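# Slide the wrapped bar under the sealing arm

## Task

Push the film-wrapped bar across the table, without lifting it, until its long axis lines up beneath the sealing arm and the sealing arm sits along the bar's centreline.

## Robot and tools

Robot: two arms, left_arm and right_arm, each a six-joint arm ending in a two-finger parallel gripper with a camera on its wrist. The only cameras are cam_left_wrist and cam_right_wrist, both 896x504. In the scene frame the origin is at table-top height, midway between the nominal bases. +x points out over the table, +z points up, and left_arm is on the +y side. These names do not match left and right in the images. The calibrated bases are left_arm at (-0.032, +0.300, 0) m and right_arm at (+0.035, -0.257, 0) m, each with a slight yaw.

Frames: every gripper position, orientation, velocity and target that a result reports is in that arm's own base frame. Offsets that you send run along the axes of that arm's current Hand target. A gripper's fingers point along its +z and open and close along its y. end_effector_position is the point between the pads, roughly 1 cm behind the fingertips.

Command row: one row is 14 numbers, each from -1 to 1, covering both arms even when only one moves. The order is dx, dy, dz, rx, ry, rz, opening for left_arm, then the same seven for right_arm. The first six numbers are an offset from the arm's Hand target as it stood when the action or move began. They are not a pose. A value of 1.0 means 0.6 m for dx, dy and dz, and 180 degrees for rx, ry and rz. rx, ry and rz together form one rotation vector. Because each action starts from the current Hand target, sending the same offset again moves the arm further. The opening number is absolute: +1 is fully open (0.094 m) and -1 is closed. To keep an arm where it is, send zeros for its six pose numbers and repeat its present opening. A 0 in the opening slot closes the gripper halfway.

execute_actions(actions, cameras): actions holds up to 15 actions. Each action is a list of up to 15 rows, one row per 1/30 s step. A short action repeats its last row until 15 steps have run. Every row in an action counts from the start pose of that action. An empty actions list returns the state plus all camera images. cameras takes a list of names, ["all"], or []. An unknown name makes the whole call invalid.

move(target, speed, blend, opening_speed, grip_force, blocking, cameras): drives each gripper in a straight line toward target. target is either one 14-number row or a list of up to 15 such rows. Every row is an offset from the same starting Hand targets, not from the row before. speed is in m/s, from 0.002 to 2.9, default 0.25. blend is a corner radius in m for a list of targets; 0 stops at each target. opening_speed is the rate of change of opening per second on the -1..1 scale, minimum 0.2. grip_force is the force per finger pad in N, from 10 to 50. blocking=false returns early while the move carries on. A move lasts at most 10 s and does not avoid obstacles or the other arm. Its result ends with a move: line whose status can be done, off_target, moving, held or fault. That line can also carry limits=paced (the pose was clipped) or limits=held (a step was withheld).

wait(seconds, 0 to 10) lets the scene run. stop() brakes a running move. zoom_image(camera, region=[x0,y0,x1,y1]) enlarges part of the newest image from that camera; the region may be at most 504 px on each side. read_manual gives licence texts only. finished_scene(scene) ends the current scene; pass its number. Call it only once the bar rests in place with the robot clear of it.

Reading results: Hand target is the last commanded pose after clipping. The gripper often comes to rest a few cm away from it because of friction and gravity, and that gap is not evidence of contact. Another command, even all zeros, asks for the pose again. grip_measured is the measured opening on the command scale. grip_effort_nm is the averaged effort of the gripper motor; negative means closing. Joint torques include gravity and carry offsets. Joint velocities reading within noise means the arm is still. A MOTOR HOT line appears at 75 °C. At 90 °C that arm folds up and stays idle.

Control limits: at each step the commanded orientation is clipped to within 40 degrees of the measured one. Very small moves may not start at all. Keep paths away from an arm's own base, since passing near it can flip the shoulder.

Method: find the bar and the sealing arm in the wrist images. Lower one gripper behind the bar, fingers down, just above the table. Push slowly (about 0.05 to 0.1 m/s) in short steps, watching the camera after each. Nudge the bar's ends to turn it until it lies parallel to the sealing arm and centred under it. Finally lift the gripper straight up and away.

Avoid: fast contact, which hits hard; pressing into the table or the sealing arm; driving a target far past the point of contact; pushing the bar off the table; letting the grippers, wrist cameras or arms touch each other; straining the camera cable; and holding an arm stretched out for a long time, which heats its motors. To end a push, send a target back behind the gripper's position. Something outside your control may occasionally nudge the bar, so check its position again before finishing.

Each tool is called after "Request:" in YAML: its name, and indented under it one key for each argument.

## Session

Request:
execute_actions:
  actions: []

Scene clock: 0.00 s.
left_arm: end_effector_position=(+0.2610, -0.1480, +0.3178) grip_measured=+1.000 grip_effort_nm=n/a end_effector_quat_wxyz=(+0.311, -0.167, +0.928, -0.118) | right_arm: end_effector_position=(+0.1909, +0.1254, +0.2499) grip_measured=+1.000 grip_effort_nm=n/a end_effector_quat_wxyz=(+0.284, +0.255, +0.914, +0.138)
Joint positions: left_arm=[-0.709 1.298 1.661 -1.326 -0.32 -0.965 0.094] | right_arm=[0.891 0.997 1.23 -1.289 0.402 1.328 0.094]
Joint velocities: within noise
Joint torques (N m): no reading
Motor temperatures (°C): left_arm=[26 28 28 26 25 26 28] | right_arm=[28 26 27 26 25 24 28]
Heat: left arm: 28 °C; right arm: 28 °C.
Hand target: left_arm +0.2600, -0.1455, +0.3204; +0.314, -0.168, +0.927, -0.116 | right_arm +0.1908, +0.1211, +0.2530; +0.290, +0.256, +0.912, +0.133
Tool commands: left_gripper/opening=+1.0 right_gripper/opening=+1.0

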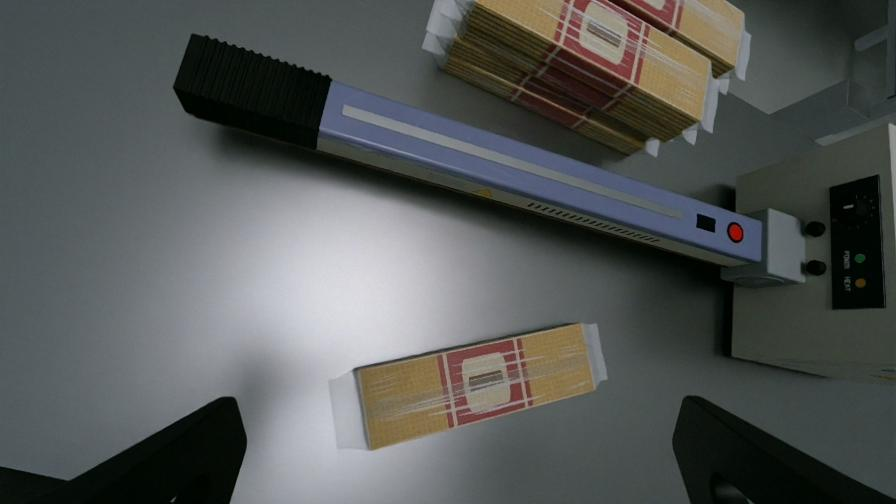

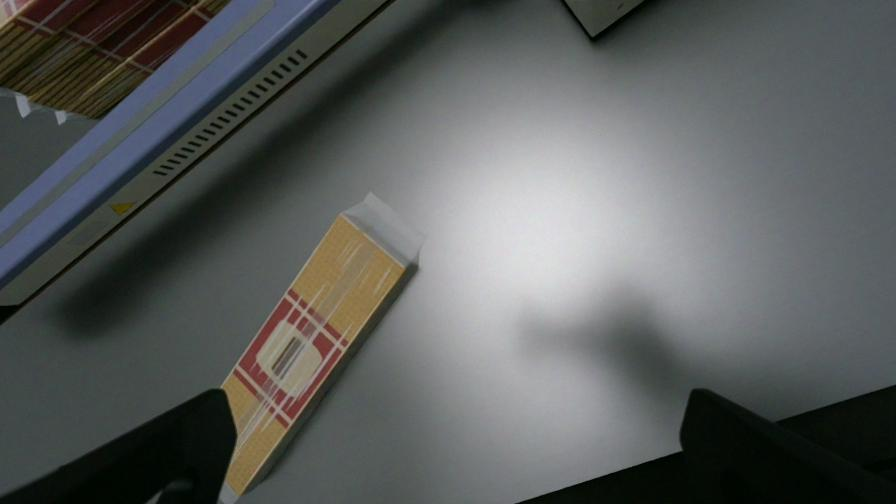

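Request:
move:
  target: [-0.160, 0.382, -0.046, 0, 0, 0, 1, 0.1310, 0.2722, 0.0017, -0.0366, -0.0338, -0.2490, 1]
  cameras: ["all"]

Scene clock: 13.13 s.
left_arm: end_effector_position=(+0.2587, +0.1050, +0.3137) grip_measured=+1.000 grip_effort_nm=-0.02 end_effector_quat_wxyz=(+0.307, -0.175, +0.929, -0.112) | right_arm: end_effector_position=(+0.1957, +0.2995, +0.2678) grip_measured=+1.000 grip_effort_nm=-0.01 end_effector_quat_wxyz=(+0.363, -0.125, +0.922, +0.049)
Joint positions: left_arm=[0.687 1.317 1.683 -1.459 0.484 0.195 0.094] | right_arm=[1.285 1.525 1.61 -1.2 0.617 0.868 0.094]
Joint torques (N m): left_arm=[0.53 -2.39 7.88 1.18 0.48 0.11] | right_arm=[0.24 -4.63 7.43 0.93 0.62 -0.1]
Heat: left arm: 29 °C; right arm: 28 °C.
Hand target: left_arm +0.2600, +0.1045, +0.3203; +0.314, -0.168, +0.927, -0.117 | right_arm +0.1999, +0.3002, +0.2798; +0.380, -0.121, +0.916, +0.050
Off the commanded pose: left_arm 0.007 m, 1 deg | right_arm 0.013 m, 2 deg.
move: off_target (right_arm)
camera_calibration:
cam_left_wrist: T_world_to_cam=[[0.267401, -0.918742, 0.290533, -0.0627929], [-0.933705, -0.321554, -0.157474, 0.364527], [0.2381, -0.229163, -0.943818, 0.344051], [0, 0, 0, 1]] pos_world=[0.275233, 0.138369, 0.400368]
cam_right_wrist: T_world_to_cam=[[0.263135, -0.964438, -0.0249052, 0.24706], [-0.9196, -0.242929, -0.308741, 0.371495], [0.291712, 0.104143, -0.95082, 0.257851], [0, 0, 0, 1]] pos_world=[0.201399, 0.301668, 0.366019]

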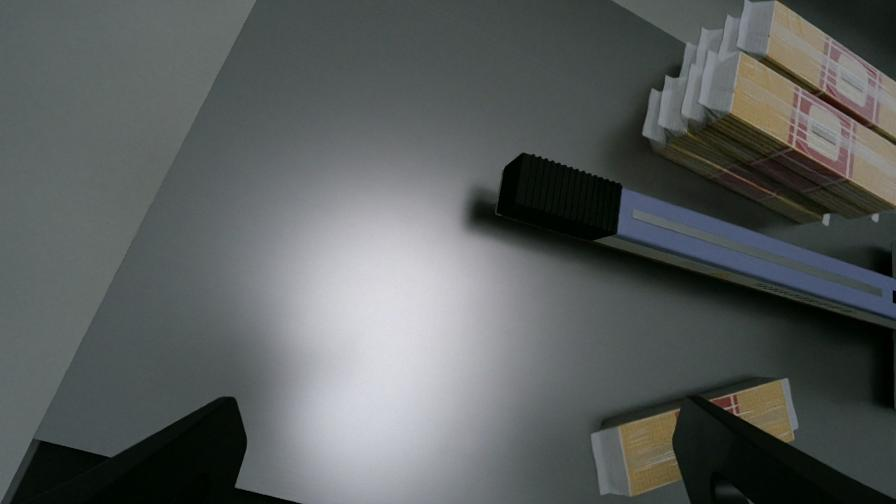

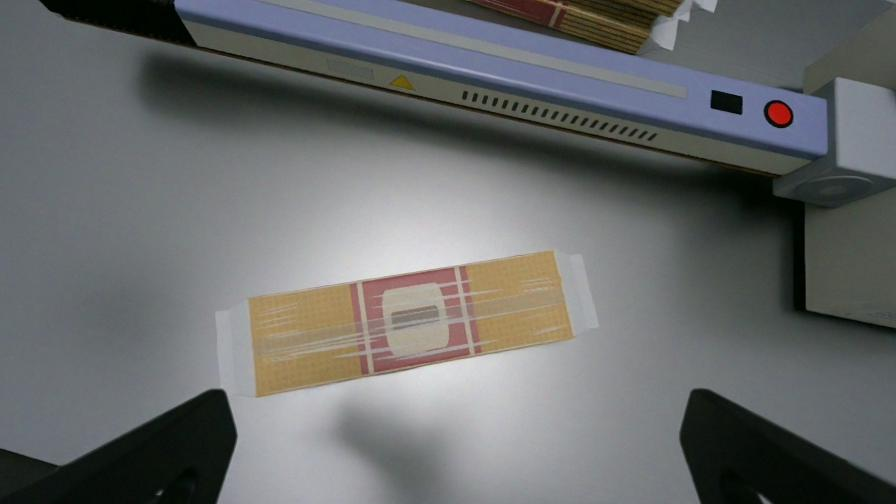

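Request:
move:
  target: [0, 0, 0, 0, 0, 0, 1, -0.25, 0.0218, 0.1788, 0.0481, 0.1108, 0.0688, 1]
  cameras: ["all"]

Scene clock: 18.90 s.
left_arm: end_effector_position=(+0.2587, +0.1049, +0.3137) grip_measured=+1.000 grip_effort_nm=-0.02 end_effector_quat_wxyz=(+0.307, -0.174, +0.929, -0.112) | right_arm: end_effector_position=(+0.3717, +0.3572, +0.3053) grip_measured=+1.000 grip_effort_nm=-0.01 end_effector_quat_wxyz=(+0.335, -0.020, +0.936, +0.104)
Joint positions: left_arm=[0.687 1.317 1.683 -1.459 0.484 0.196 0.094] | right_arm=[0.887 2.288 2.843 -1.491 0.36 0.724 0.094]
Joint torques (N m): left_arm=[0.53 -2.39 7.91 1.18 0.48 0.12] | right_arm=[0.44 -9.03 6.05 1.3 0.19 -0.08]
Heat: left arm: 29 °C; right arm: 29 °C.
Hand target: left_arm +0.2600, +0.1045, +0.3203; +0.314, -0.168, +0.927, -0.117 | right_arm +0.3721, +0.3603, +0.3102; +0.217, -0.001, +0.976, +0.000
Off the commanded pose: left_arm 0.007 m, 1 deg | right_arm 0.006 m, 19 deg.
elbow stopped short (right arm): the move would have taken joint 3 (elbow) straighter than the controller allows.
move: off_target (right_arm)
camera_calibration:
cam_left_wrist: T_world_to_cam=[[0.266916, -0.918942, 0.290347, -0.0626198], [-0.93392, -0.320985, -0.157358, 0.364412], [0.2378, -0.22916, -0.943894, 0.344046], [0, 0, 0, 1]] pos_world=[0.275232, 0.138268, 0.400268]
cam_right_wrist: T_world_to_cam=[[0.102347, -0.973403, -0.204968, 0.375298], [-0.966134, -0.0482038, -0.2535, 0.489819], [0.236877, 0.223971, -0.945371, 0.21217], [0, 0, 0, 1]] pos_world=[0.384562, 0.341407, 0.401673]

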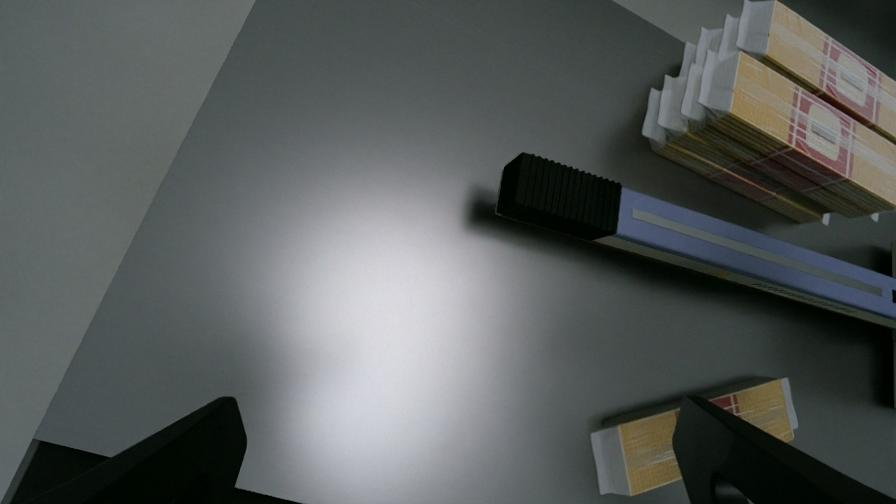

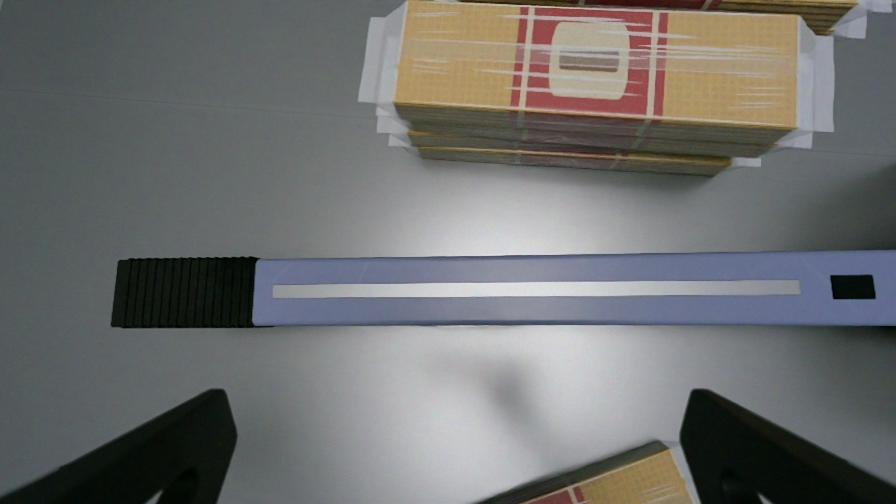

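Request:
move:
  target: [0, 0, 0, 0, 0, 0, 1, 0.4363, -0.0813, 0.0905, -0.0912, -0.1912, -0.0992, 1]
  cameras: ["cam_right_wrist"]

Scene clock: 25.80 s.
left_arm: end_effector_position=(+0.2587, +0.1049, +0.3137) grip_measured=+1.000 grip_effort_nm=-0.02 end_effector_quat_wxyz=(+0.307, -0.174, +0.929, -0.112) | right_arm: end_effector_position=(+0.1540, +0.3164, +0.1428) grip_measured=+1.000 grip_effort_nm=-0.02 end_effector_quat_wxyz=(+0.473, -0.189, +0.854, +0.106)
Joint positions: left_arm=[0.687 1.317 1.683 -1.459 0.484 0.196 0.094] | right_arm=[1.505 1.385 0.805 -0.333 0.837 0.768 0.094]
Joint torques (N m): left_arm=[0.55 -2.37 7.91 1.19 0.48 0.12] | right_arm=[0.14 -5.33 4.63 1.3 0.64 -0.04]
Heat: left arm: 30 °C; right arm: 29 °C.
Hand target: left_arm +0.2600, +0.1045, +0.3203; +0.314, -0.168, +0.927, -0.117 | right_arm +0.1578, +0.3112, +0.1503; +0.489, -0.180, +0.848, +0.104
Off the commanded pose: left_arm 0.007 m, 1 deg | right_arm 0.010 m, 2 deg.
move: done
camera_calibration:
cam_right_wrist: T_world_to_cam=[[0.425691, -0.904471, -0.0268036, 0.227539], [-0.764377, -0.343587, -0.545596, 0.340311], [0.484267, 0.252744, -0.837619, 0.0565518], [0, 0, 0, 1]] pos_world=[0.135879, 0.308436, 0.23914]
Images, in order (width x height): cam_right_wrist 896x504.

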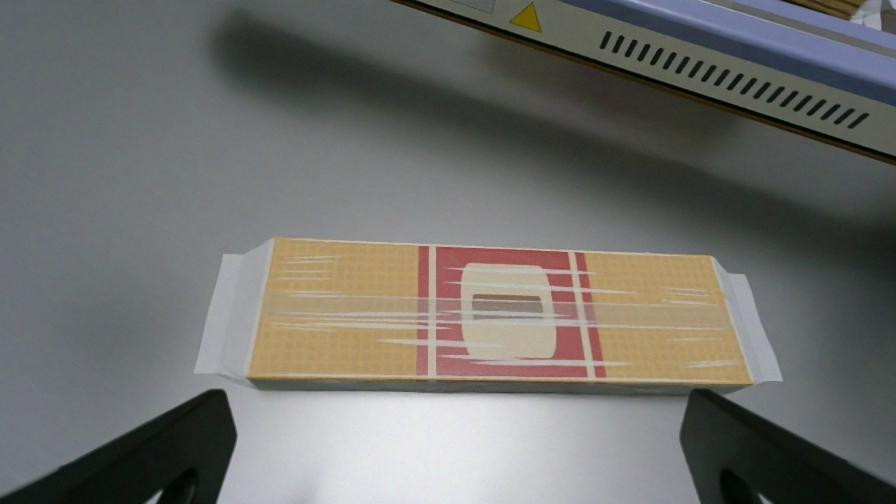

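Request:
move:
  target: [0, 0, 0, 0, 0, 0, 1, 0.1438, -0.0383, 0.0842, 0, 0, 0, 1]
  cameras: ["cam_right_wrist"]
  speed: 0.15

Scene clock: 29.70 s.
left_arm: end_effector_position=(+0.2587, +0.1049, +0.3137) grip_measured=+1.000 grip_effort_nm=-0.02 end_effector_quat_wxyz=(+0.307, -0.174, +0.929, -0.112) | right_arm: end_effector_position=(+0.1650, +0.2939, +0.0524) grip_measured=+1.000 grip_effort_nm=-0.02 end_effector_quat_wxyz=(+0.485, -0.181, +0.848, +0.111)
Joint positions: left_arm=[0.687 1.317 1.683 -1.459 0.484 0.196 0.094] | right_arm=[1.463 1.545 0.473 0.226 0.832 0.712 0.094]
Joint torques (N m): left_arm=[0.54 -2.39 7.92 1.19 0.49 0.12] | right_arm=[-0.43 -3.47 3.63 1.39 0.42 -0.04]
Heat: left arm: 30 °C; right arm: 29 °C.
Hand target: left_arm +0.2600, +0.1045, +0.3203; +0.314, -0.168, +0.927, -0.117 | right_arm +0.1676, +0.2903, +0.0503; +0.489, -0.180, +0.848, +0.104
Off the commanded pose: left_arm 0.007 m, 1 deg | right_arm 0.005 m, 1 deg.
move: done
camera_calibration:
cam_right_wrist: T_world_to_cam=[[0.417284, -0.908, -0.0375535, 0.202966], [-0.755155, -0.32346, -0.570187, 0.285583], [0.505583, 0.266289, -0.820656, -0.0271838], [0, 0, 0, 1]] pos_world=[0.144709, 0.283907, 0.14815]
Images, in order (width x height): cam_right_wrist 896x504.

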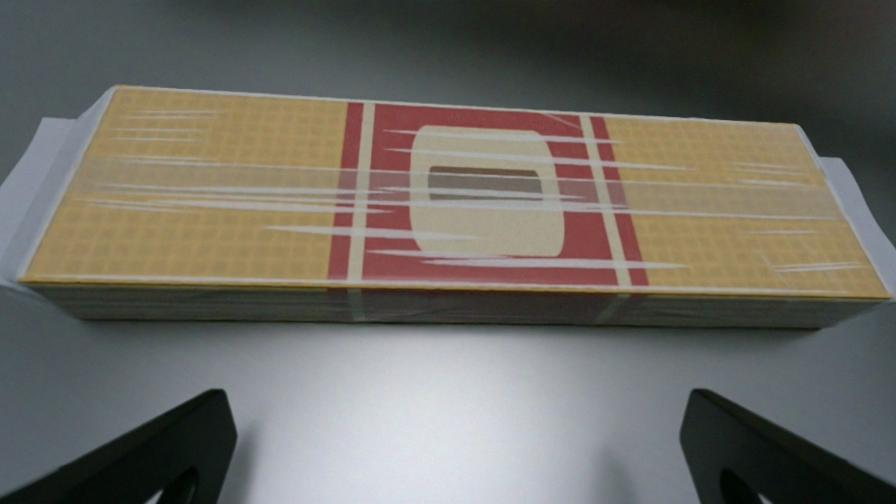

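Request:
move:
  target: [0, 0, 0, 0, 0, 0, 1, 0.0055, 0, 0.032, -0.0168, 0, 0.0235, 1]
  cameras: ["cam_right_wrist"]
  speed: 0.06

Scene clock: 36.27 s.
left_arm: end_effector_position=(+0.2587, +0.1049, +0.3137) grip_measured=+1.000 grip_effort_nm=-0.02 end_effector_quat_wxyz=(+0.307, -0.174, +0.929, -0.112) | right_arm: end_effector_position=(+0.1795, +0.2996, +0.0403) grip_measured=+1.000 grip_effort_nm=-0.02 end_effector_quat_wxyz=(+0.478, -0.161, +0.851, +0.150)
Joint positions: left_arm=[0.687 1.317 1.683 -1.459 0.484 0.196 0.094] | right_arm=[1.384 1.61 0.425 0.442 0.742 0.673 0.094]
Joint torques (N m): left_arm=[0.54 -2.37 7.9 1.19 0.48 0.12] | right_arm=[-0.25 -3.71 3.34 1.53 0.33 -0.09]
Heat: left arm: 30 °C; right arm: 28 °C.
Hand target: left_arm +0.2600, +0.1045, +0.3203; +0.314, -0.168, +0.927, -0.117 | right_arm +0.1812, +0.2965, +0.0378; +0.480, -0.161, +0.851, +0.144
Off the commanded pose: left_arm 0.007 m, 1 deg | right_arm 0.004 m, 1 deg.
move: done
camera_calibration:
cam_right_wrist: T_world_to_cam=[[0.418519, -0.899445, -0.125859, 0.202478], [-0.773277, -0.280222, -0.568787, 0.281758], [0.476324, 0.335372, -0.812798, -0.0616687], [0, 0, 0, 1]] pos_world=[0.16251, 0.281755, 0.13562]
Images, in order (width x height): cam_right_wrist 896x504.

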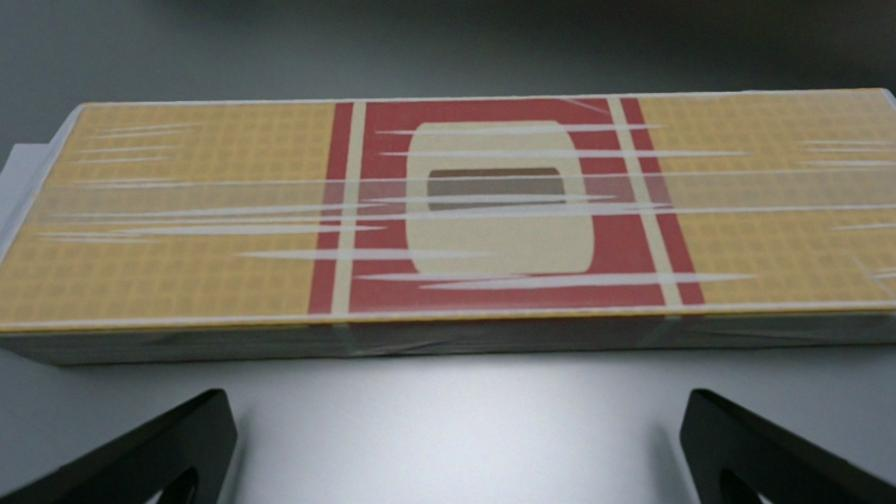

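Request:
move:
  target: [0, 0, 0, 0, 0, 0, 1, -0.0195, -0.0018, 0.0233, 0, 0, 0, 1]
  cameras: ["cam_right_wrist"]
  speed: 0.05

Scene clock: 42.43 s.
left_arm: end_effector_position=(+0.2587, +0.1049, +0.3137) grip_measured=+1.000 grip_effort_nm=-0.03 end_effector_quat_wxyz=(+0.307, -0.174, +0.929, -0.112) | right_arm: end_effector_position=(+0.1944, +0.2960, +0.0356) grip_measured=+1.000 grip_effort_nm=-0.02 end_effector_quat_wxyz=(+0.474, -0.165, +0.854, +0.139)
Joint positions: left_arm=[0.687 1.317 1.683 -1.459 0.484 0.196 0.094] | right_arm=[1.32 1.631 0.427 0.472 0.697 0.617 0.094]
Joint torques (N m): left_arm=[0.54 -2.4 7.9 1.19 0.48 0.13] | right_arm=[-0.4 -3.71 5.34 1.53 0.29 -0.09]
Heat: left arm: 30 °C; right arm: 29 °C.
Hand target: left_arm +0.2600, +0.1045, +0.3203; +0.314, -0.168, +0.927, -0.117 | right_arm +0.1982, +0.3026, +0.0408; +0.480, -0.161, +0.851, +0.144
Off the commanded pose: left_arm 0.007 m, 1 deg | right_arm 0.009 m, 1 deg.
move: done
camera_calibration:
cam_right_wrist: T_world_to_cam=[[0.41566, -0.903426, -0.105109, 0.19347], [-0.776443, -0.29228, -0.558308, 0.29335], [0.473669, 0.313677, -0.822948, -0.0641143], [0, 0, 0, 1]] pos_world=[0.177721, 0.280637, 0.131352]
Images, in order (width x height): cam_right_wrist 896x504.

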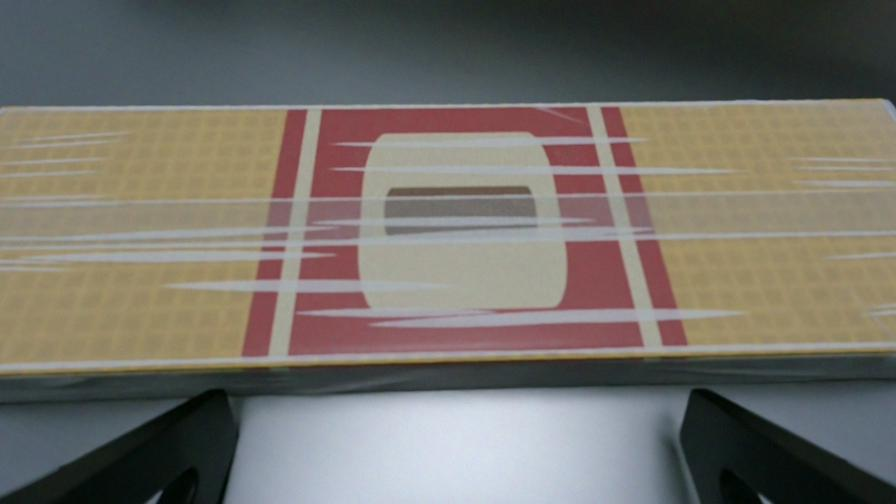

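Request:
move:
  target: [0, 0, 0, 0, 0, 0, 1, -0.0568, -0.0077, 0.0832, 0.0365, -0.001, 0.0253, 1]
  cameras: ["all"]
  speed: 0.06

Scene clock: 45.50 s.
left_arm: end_effector_position=(+0.2587, +0.1049, +0.3137) grip_measured=+1.000 grip_effort_nm=-0.02 end_effector_quat_wxyz=(+0.307, -0.174, +0.929, -0.112) | right_arm: end_effector_position=(+0.2474, +0.3197, +0.0380) grip_measured=+1.000 grip_effort_nm=-0.02 end_effector_quat_wxyz=(+0.474, -0.117, +0.866, +0.112)
Joint positions: left_arm=[0.687 1.317 1.683 -1.459 0.484 0.196 0.094] | right_arm=[1.192 1.779 0.645 0.396 0.675 0.617 0.094]
Joint torques (N m): left_arm=[0.55 -2.39 7.91 1.19 0.48 0.12] | right_arm=[-0.34 -5.18 6.09 1.47 0.43 0.15]
Heat: left arm: 30 °C; right arm: 29 °C.
Hand target: left_arm +0.2600, +0.1045, +0.3203; +0.314, -0.168, +0.927, -0.117 | right_arm +0.2551, +0.3229, +0.0448; +0.483, -0.099, +0.862, +0.114
Off the commanded pose: left_arm 0.007 m, 1 deg | right_arm 0.011 m, 2 deg.
move: off_target (right_arm)
camera_calibration:
cam_left_wrist: T_world_to_cam=[[0.266916, -0.918942, 0.290347, -0.0626198], [-0.93392, -0.320985, -0.157358, 0.364412], [0.2378, -0.22916, -0.943894, 0.344046], [0, 0, 0, 1]] pos_world=[0.275232, 0.138268, 0.400268]
cam_right_wrist: T_world_to_cam=[[0.310833, -0.944238, -0.108613, 0.232093], [-0.812946, -0.204912, -0.545095, 0.323379], [0.492444, 0.257731, -0.831309, -0.0811637], [0, 0, 0, 1]] pos_world=[0.230716, 0.306333, 0.134009]

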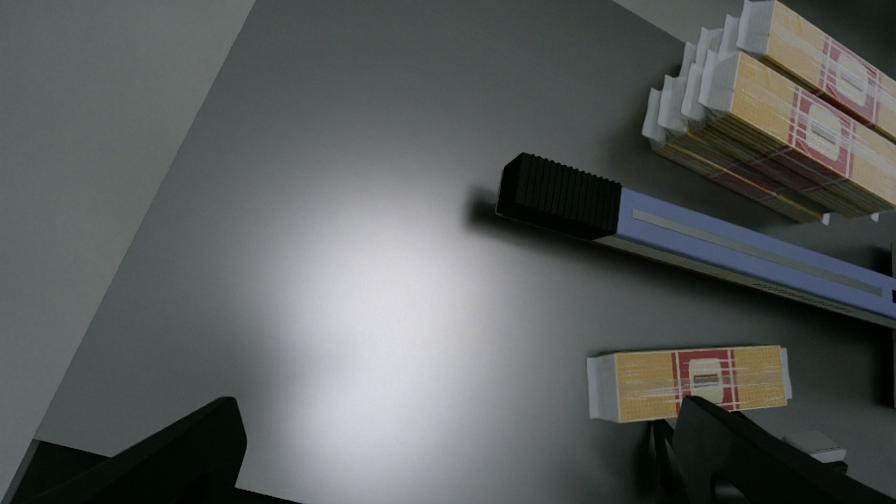

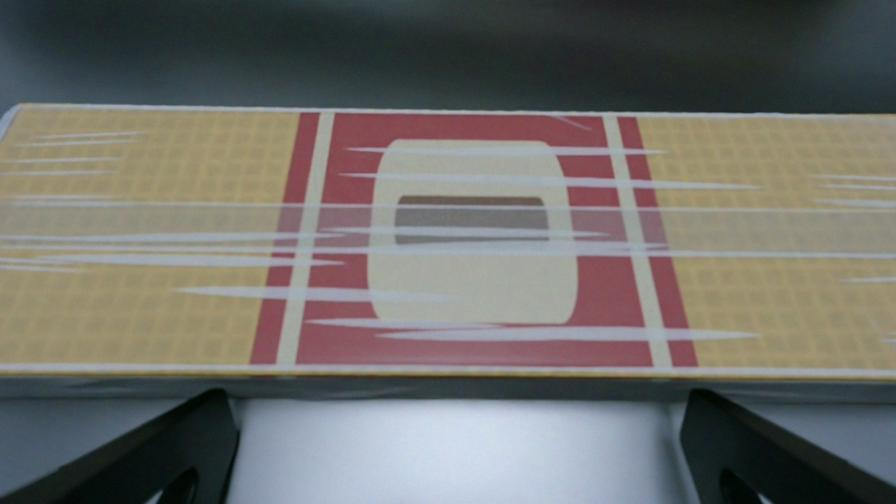

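Request:
move:
  target: [0, 0, 0, 0, 0, 0, 1, -0.073, -0.0122, 0.1015, 0.040, -0.0444, 0.030, 1]
  cameras: ["all"]
  speed: 0.06

Scene clock: 51.13 s.
left_arm: end_effector_position=(+0.2587, +0.1049, +0.3137) grip_measured=+1.000 grip_effort_nm=-0.02 end_effector_quat_wxyz=(+0.307, -0.174, +0.929, -0.112) | right_arm: end_effector_position=(+0.3170, +0.3357, +0.0378) grip_measured=+1.000 grip_effort_nm=-0.02 end_effector_quat_wxyz=(+0.519, -0.042, +0.849, +0.091)
Joint positions: left_arm=[0.687 1.317 1.683 -1.459 0.484 0.196 0.094] | right_arm=[1.079 1.994 0.847 0.498 0.743 0.599 0.094]
Joint torques (N m): left_arm=[0.55 -2.37 7.91 1.18 0.49 0.12] | right_arm=[-0.69 -6.71 6.08 1.83 0.67 -0.1]
Heat: left arm: 30 °C; right arm: 29 °C.
Hand target: left_arm +0.2600, +0.1045, +0.3203; +0.314, -0.168, +0.927, -0.117 | right_arm +0.3290, +0.3364, +0.0507; +0.541, -0.020, +0.836, +0.089
Off the commanded pose: left_arm 0.007 m, 1 deg | right_arm 0.018 m, 4 deg.
move: off_target (right_arm)
camera_calibration:
cam_left_wrist: T_world_to_cam=[[0.266916, -0.918942, 0.290347, -0.0626198], [-0.93392, -0.320985, -0.157358, 0.364412], [0.2378, -0.22916, -0.943894, 0.344046], [0, 0, 0, 1]] pos_world=[0.275232, 0.138268, 0.400268]
cam_right_wrist: T_world_to_cam=[[0.170042, -0.976149, -0.13498, 0.281881], [-0.785328, -0.0514929, -0.616935, 0.325568], [0.59527, 0.210908, -0.775352, -0.138638], [0, 0, 0, 1]] pos_world=[0.290273, 0.321162, 0.13141]

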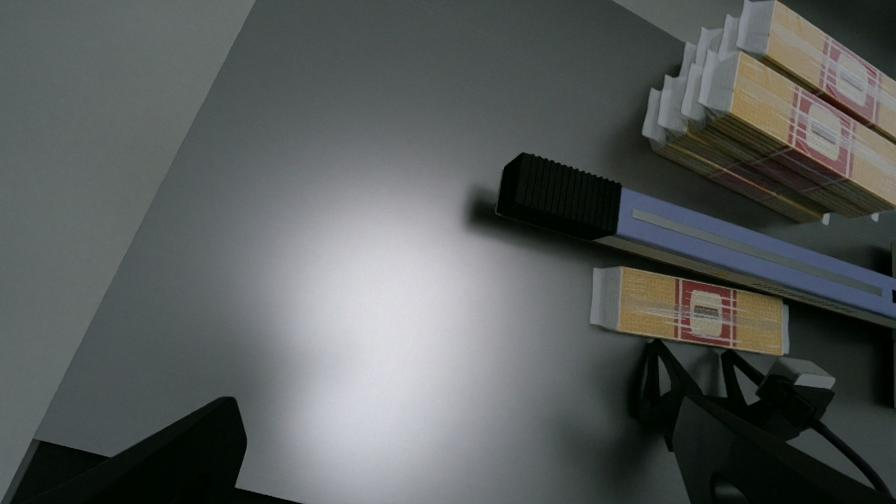

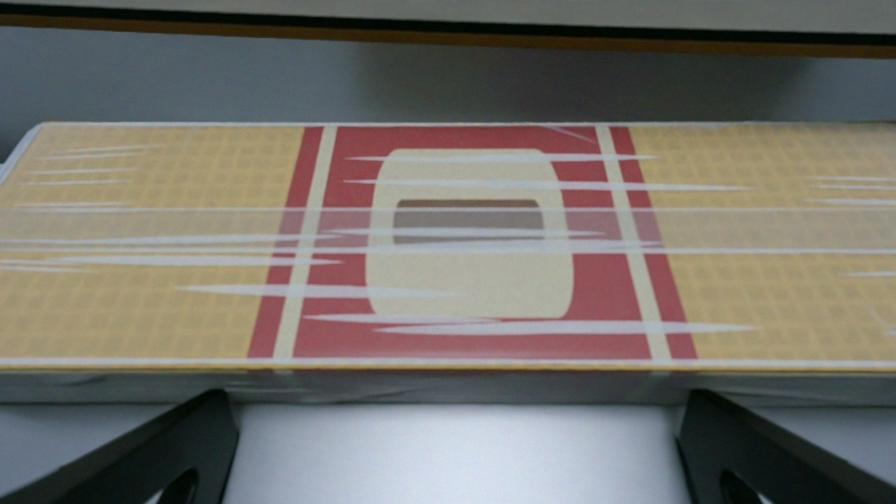

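Request:
move:
  target: [-0.0103, -0.3405, 0.299, -0.0494, -0.0184, 0.1072, 1, -0.0417, -0.0047, 0.0727, 0.0219, -0.001, 0.0131, 1]
  cameras: ["all"]
  speed: 0.15

Scene clock: 57.87 s.
left_arm: end_effector_position=(+0.4175, -0.1003, +0.2424) grip_measured=+1.000 grip_effort_nm=-0.02 end_effector_quat_wxyz=(+0.330, -0.028, +0.944, +0.011) | right_arm: end_effector_position=(+0.3695, +0.3405, +0.0484) grip_measured=+1.000 grip_effort_nm=-0.02 end_effector_quat_wxyz=(+0.530, +0.002, +0.845, +0.077)
Joint positions: left_arm=[-0.342 1.635 1.627 -0.932 -0.249 -0.32 0.094] | right_arm=[0.988 2.08 1.029 0.432 0.744 0.597 0.094]
Joint torques (N m): left_arm=[-0.25 -5.83 9.42 1.59 -0.35 -0.17] | right_arm=[-0.76 -7.68 6.63 1.56 0.48 -0.02]
Heat: left arm: 30 °C; right arm: 30 °C.
Hand target: left_arm +0.4247, -0.1003, +0.2504; +0.342, -0.037, +0.939, +0.014 | right_arm +0.3791, +0.3395, +0.0558; +0.541, +0.016, +0.838, +0.071
Off the commanded pose: left_arm 0.011 m, 2 deg | right_arm 0.012 m, 2 deg.
move: off_target (left_arm, right_arm)
camera_calibration:
cam_left_wrist: T_world_to_cam=[[0.0727794, -0.996925, -0.0290386, -0.122178], [-0.967693, -0.0635383, -0.243993, 0.496535], [0.241398, 0.0458581, -0.969342, 0.224327], [0, 0, 0, 1]] pos_world=[0.435233, -0.100541, 0.335053]
cam_right_wrist: T_world_to_cam=[[0.0829428, -0.984187, -0.15651, 0.315074], [-0.776231, 0.034688, -0.629493, 0.341424], [0.624968, 0.1737, -0.76108, -0.161716], [0, 0, 0, 1]] pos_world=[0.339958, 0.326338, 0.141158]

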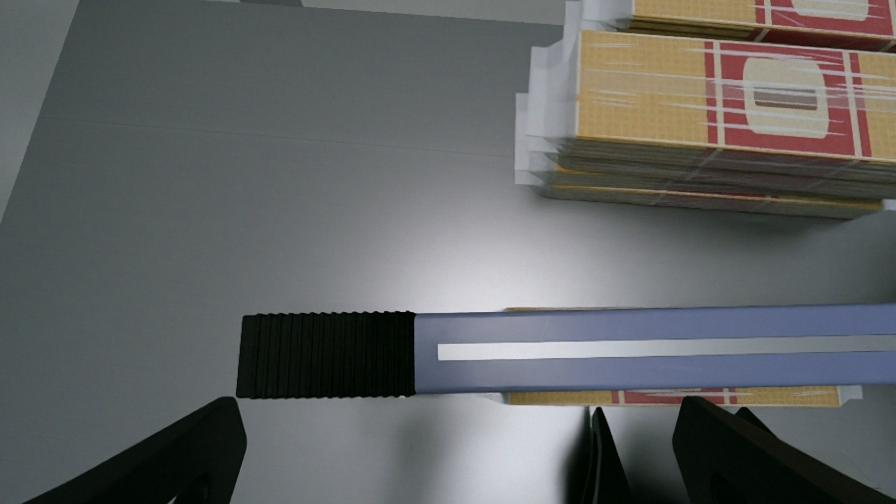

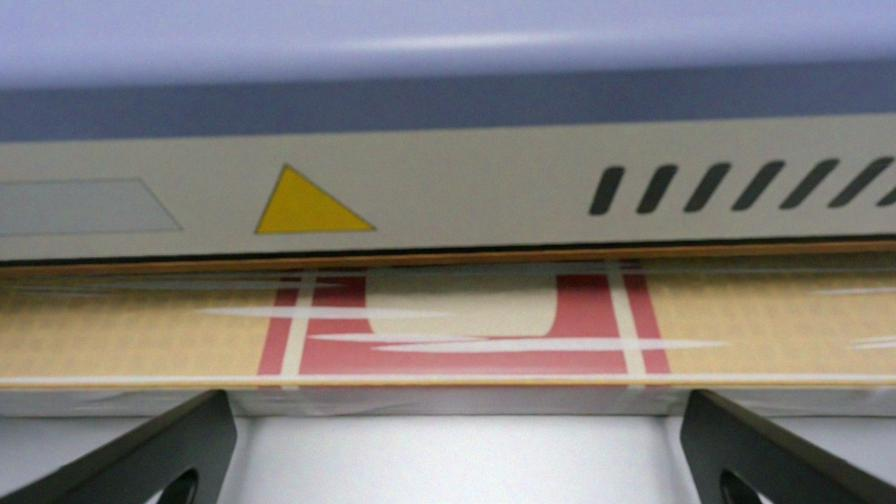

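Request:
zoom_image:
  camera: "cam_left_wrist"
  region: [400, 260, 896, 504]

Scaled by 1.016.

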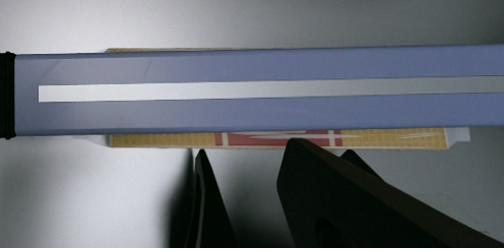

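Request:
move:
  target: [0, 0, 0, 0, 0, 0, 1, -0.0034, 0.0003, 0.0077, -0.0095, 0.0004, -0.0057, 1]
  cameras: ["all"]
  speed: 0.05

Scene clock: 62.50 s.
left_arm: end_effector_position=(+0.4175, -0.1002, +0.2425) grip_measured=+1.000 grip_effort_nm=-0.02 end_effector_quat_wxyz=(+0.330, -0.028, +0.944, +0.012) | right_arm: end_effector_position=(+0.3757, +0.3384, +0.0491) grip_measured=+1.000 grip_effort_nm=-0.02 end_effector_quat_wxyz=(+0.530, -0.008, +0.845, +0.075)
Joint positions: left_arm=[-0.342 1.635 1.627 -0.932 -0.249 -0.32 0.094] | right_arm=[0.969 2.08 1.029 0.446 0.72 0.559 0.094]
Joint torques (N m): left_arm=[-0.24 -5.83 9.43 1.59 -0.36 -0.18] | right_arm=[-0.54 -7.6 5.79 1.87 0.31 -0.07]
Heat: left arm: 30 °C; right arm: 30 °C.
Hand target: left_arm +0.4247, -0.1003, +0.2504; +0.342, -0.037, +0.939, +0.014 | right_arm +0.3841, +0.3400, +0.0558; +0.541, +0.000, +0.837, +0.079
Off the commanded pose: left_arm 0.011 m, 2 deg | right_arm 0.011 m, 2 deg.
move: off_target (left_arm, right_arm)
camera_calibration:
cam_left_wrist: T_world_to_cam=[[0.073243, -0.996874, -0.0296306, -0.122174], [-0.967608, -0.0638327, -0.244254, 0.496557], [0.241599, 0.0465607, -0.969259, 0.224282], [0, 0, 0, 1]] pos_world=[0.435234, -0.100539, 0.335053]
cam_right_wrist: T_world_to_cam=[[0.0994806, -0.984829, -0.142182, 0.305948], [-0.775531, 0.012786, -0.63118, 0.354087], [0.623423, 0.173057, -0.762493, -0.163736], [0, 0, 0, 1]] pos_world=[0.346246, 0.325115, 0.142145]

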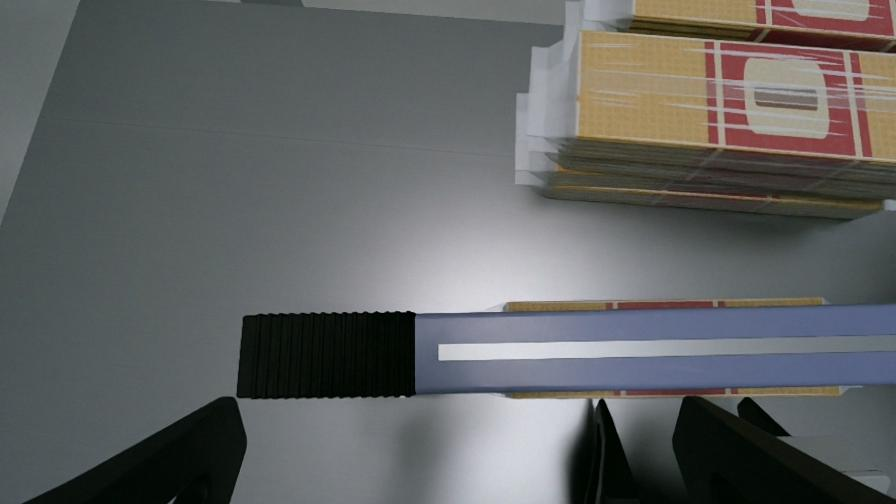

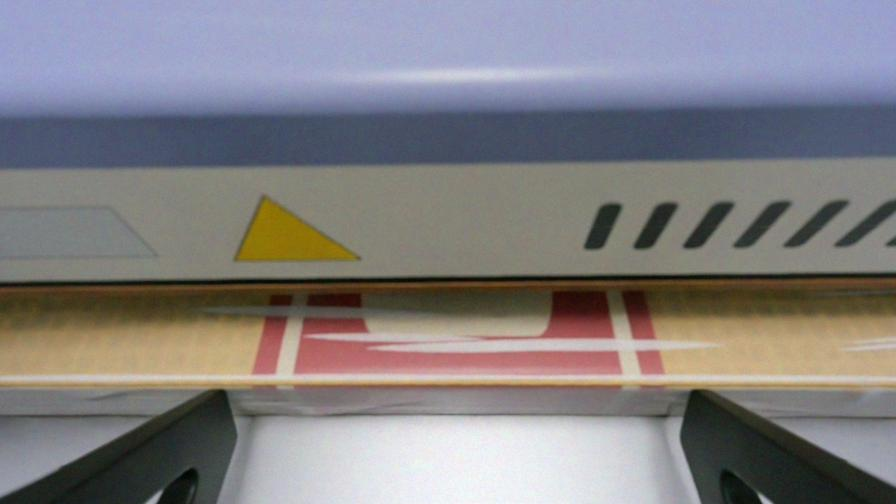

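Request:
move:
  target: [0, 0, 0, 0, 0, 0, 1, 0.0523, 0.002, -0.159, 0, 0, 0, 1]
  cameras: ["all"]
  speed: 0.1

Scene clock: 65.10 s.
left_arm: end_effector_position=(+0.4175, -0.1002, +0.2425) grip_measured=+1.000 grip_effort_nm=-0.02 end_effector_quat_wxyz=(+0.330, -0.028, +0.944, +0.012) | right_arm: end_effector_position=(+0.2834, +0.3371, +0.0531) grip_measured=+1.000 grip_effort_nm=-0.02 end_effector_quat_wxyz=(+0.530, -0.015, +0.844, +0.081)
Joint positions: left_arm=[-0.342 1.635 1.627 -0.932 -0.249 -0.32 0.094] | right_arm=[1.191 1.933 0.846 0.354 0.883 0.74 0.094]
Joint torques (N m): left_arm=[-0.25 -5.83 9.43 1.59 -0.37 -0.18] | right_arm=[0.17 -9.55 3.88 1.23 0.61 0.09]
Heat: left arm: 30 °C; right arm: 30 °C.
Hand target: left_arm +0.4247, -0.1003, +0.2504; +0.342, -0.037, +0.939, +0.014 | right_arm +0.2845, +0.3314, +0.0658; +0.541, +0.000, +0.837, +0.079
Off the commanded pose: left_arm 0.011 m, 2 deg | right_arm 0.014 m, 2 deg.
move: off_target (left_arm, right_arm)
camera_calibration:
cam_left_wrist: T_world_to_cam=[[0.073243, -0.996874, -0.0296306, -0.122174], [-0.967608, -0.0638327, -0.244254, 0.496557], [0.241599, 0.0465607, -0.969259, 0.224282], [0, 0, 0, 1]] pos_world=[0.435234, -0.100539, 0.335053]
cam_right_wrist: T_world_to_cam=[[0.116767, -0.982598, -0.14445, 0.308851], [-0.773791, 0.00116708, -0.63344, 0.288555], [0.622586, 0.185739, -0.760189, -0.107158], [0, 0, 0, 1]] pos_world=[0.253932, 0.323043, 0.145935]

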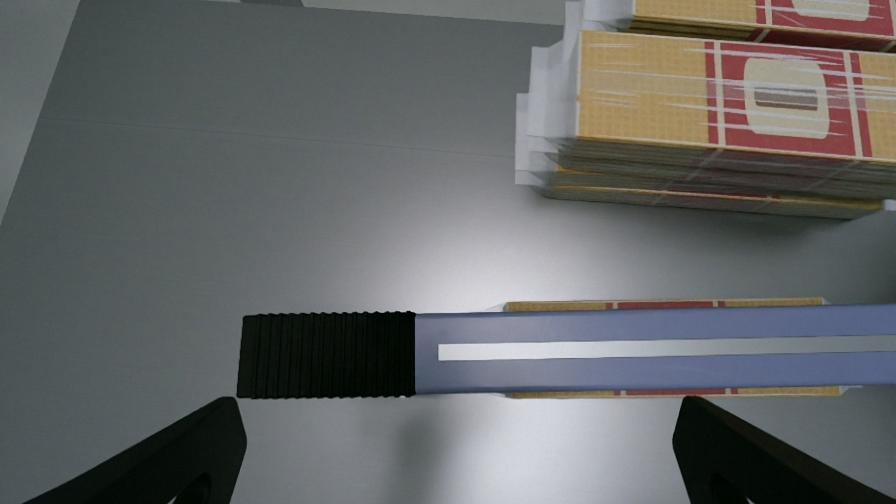

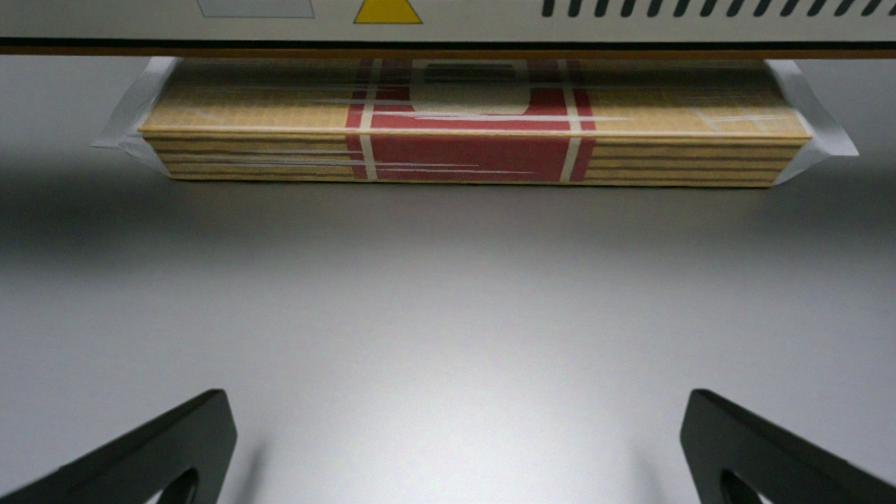

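Request:
finished_scene:
  scene: 1

The scene is finished: the task was done.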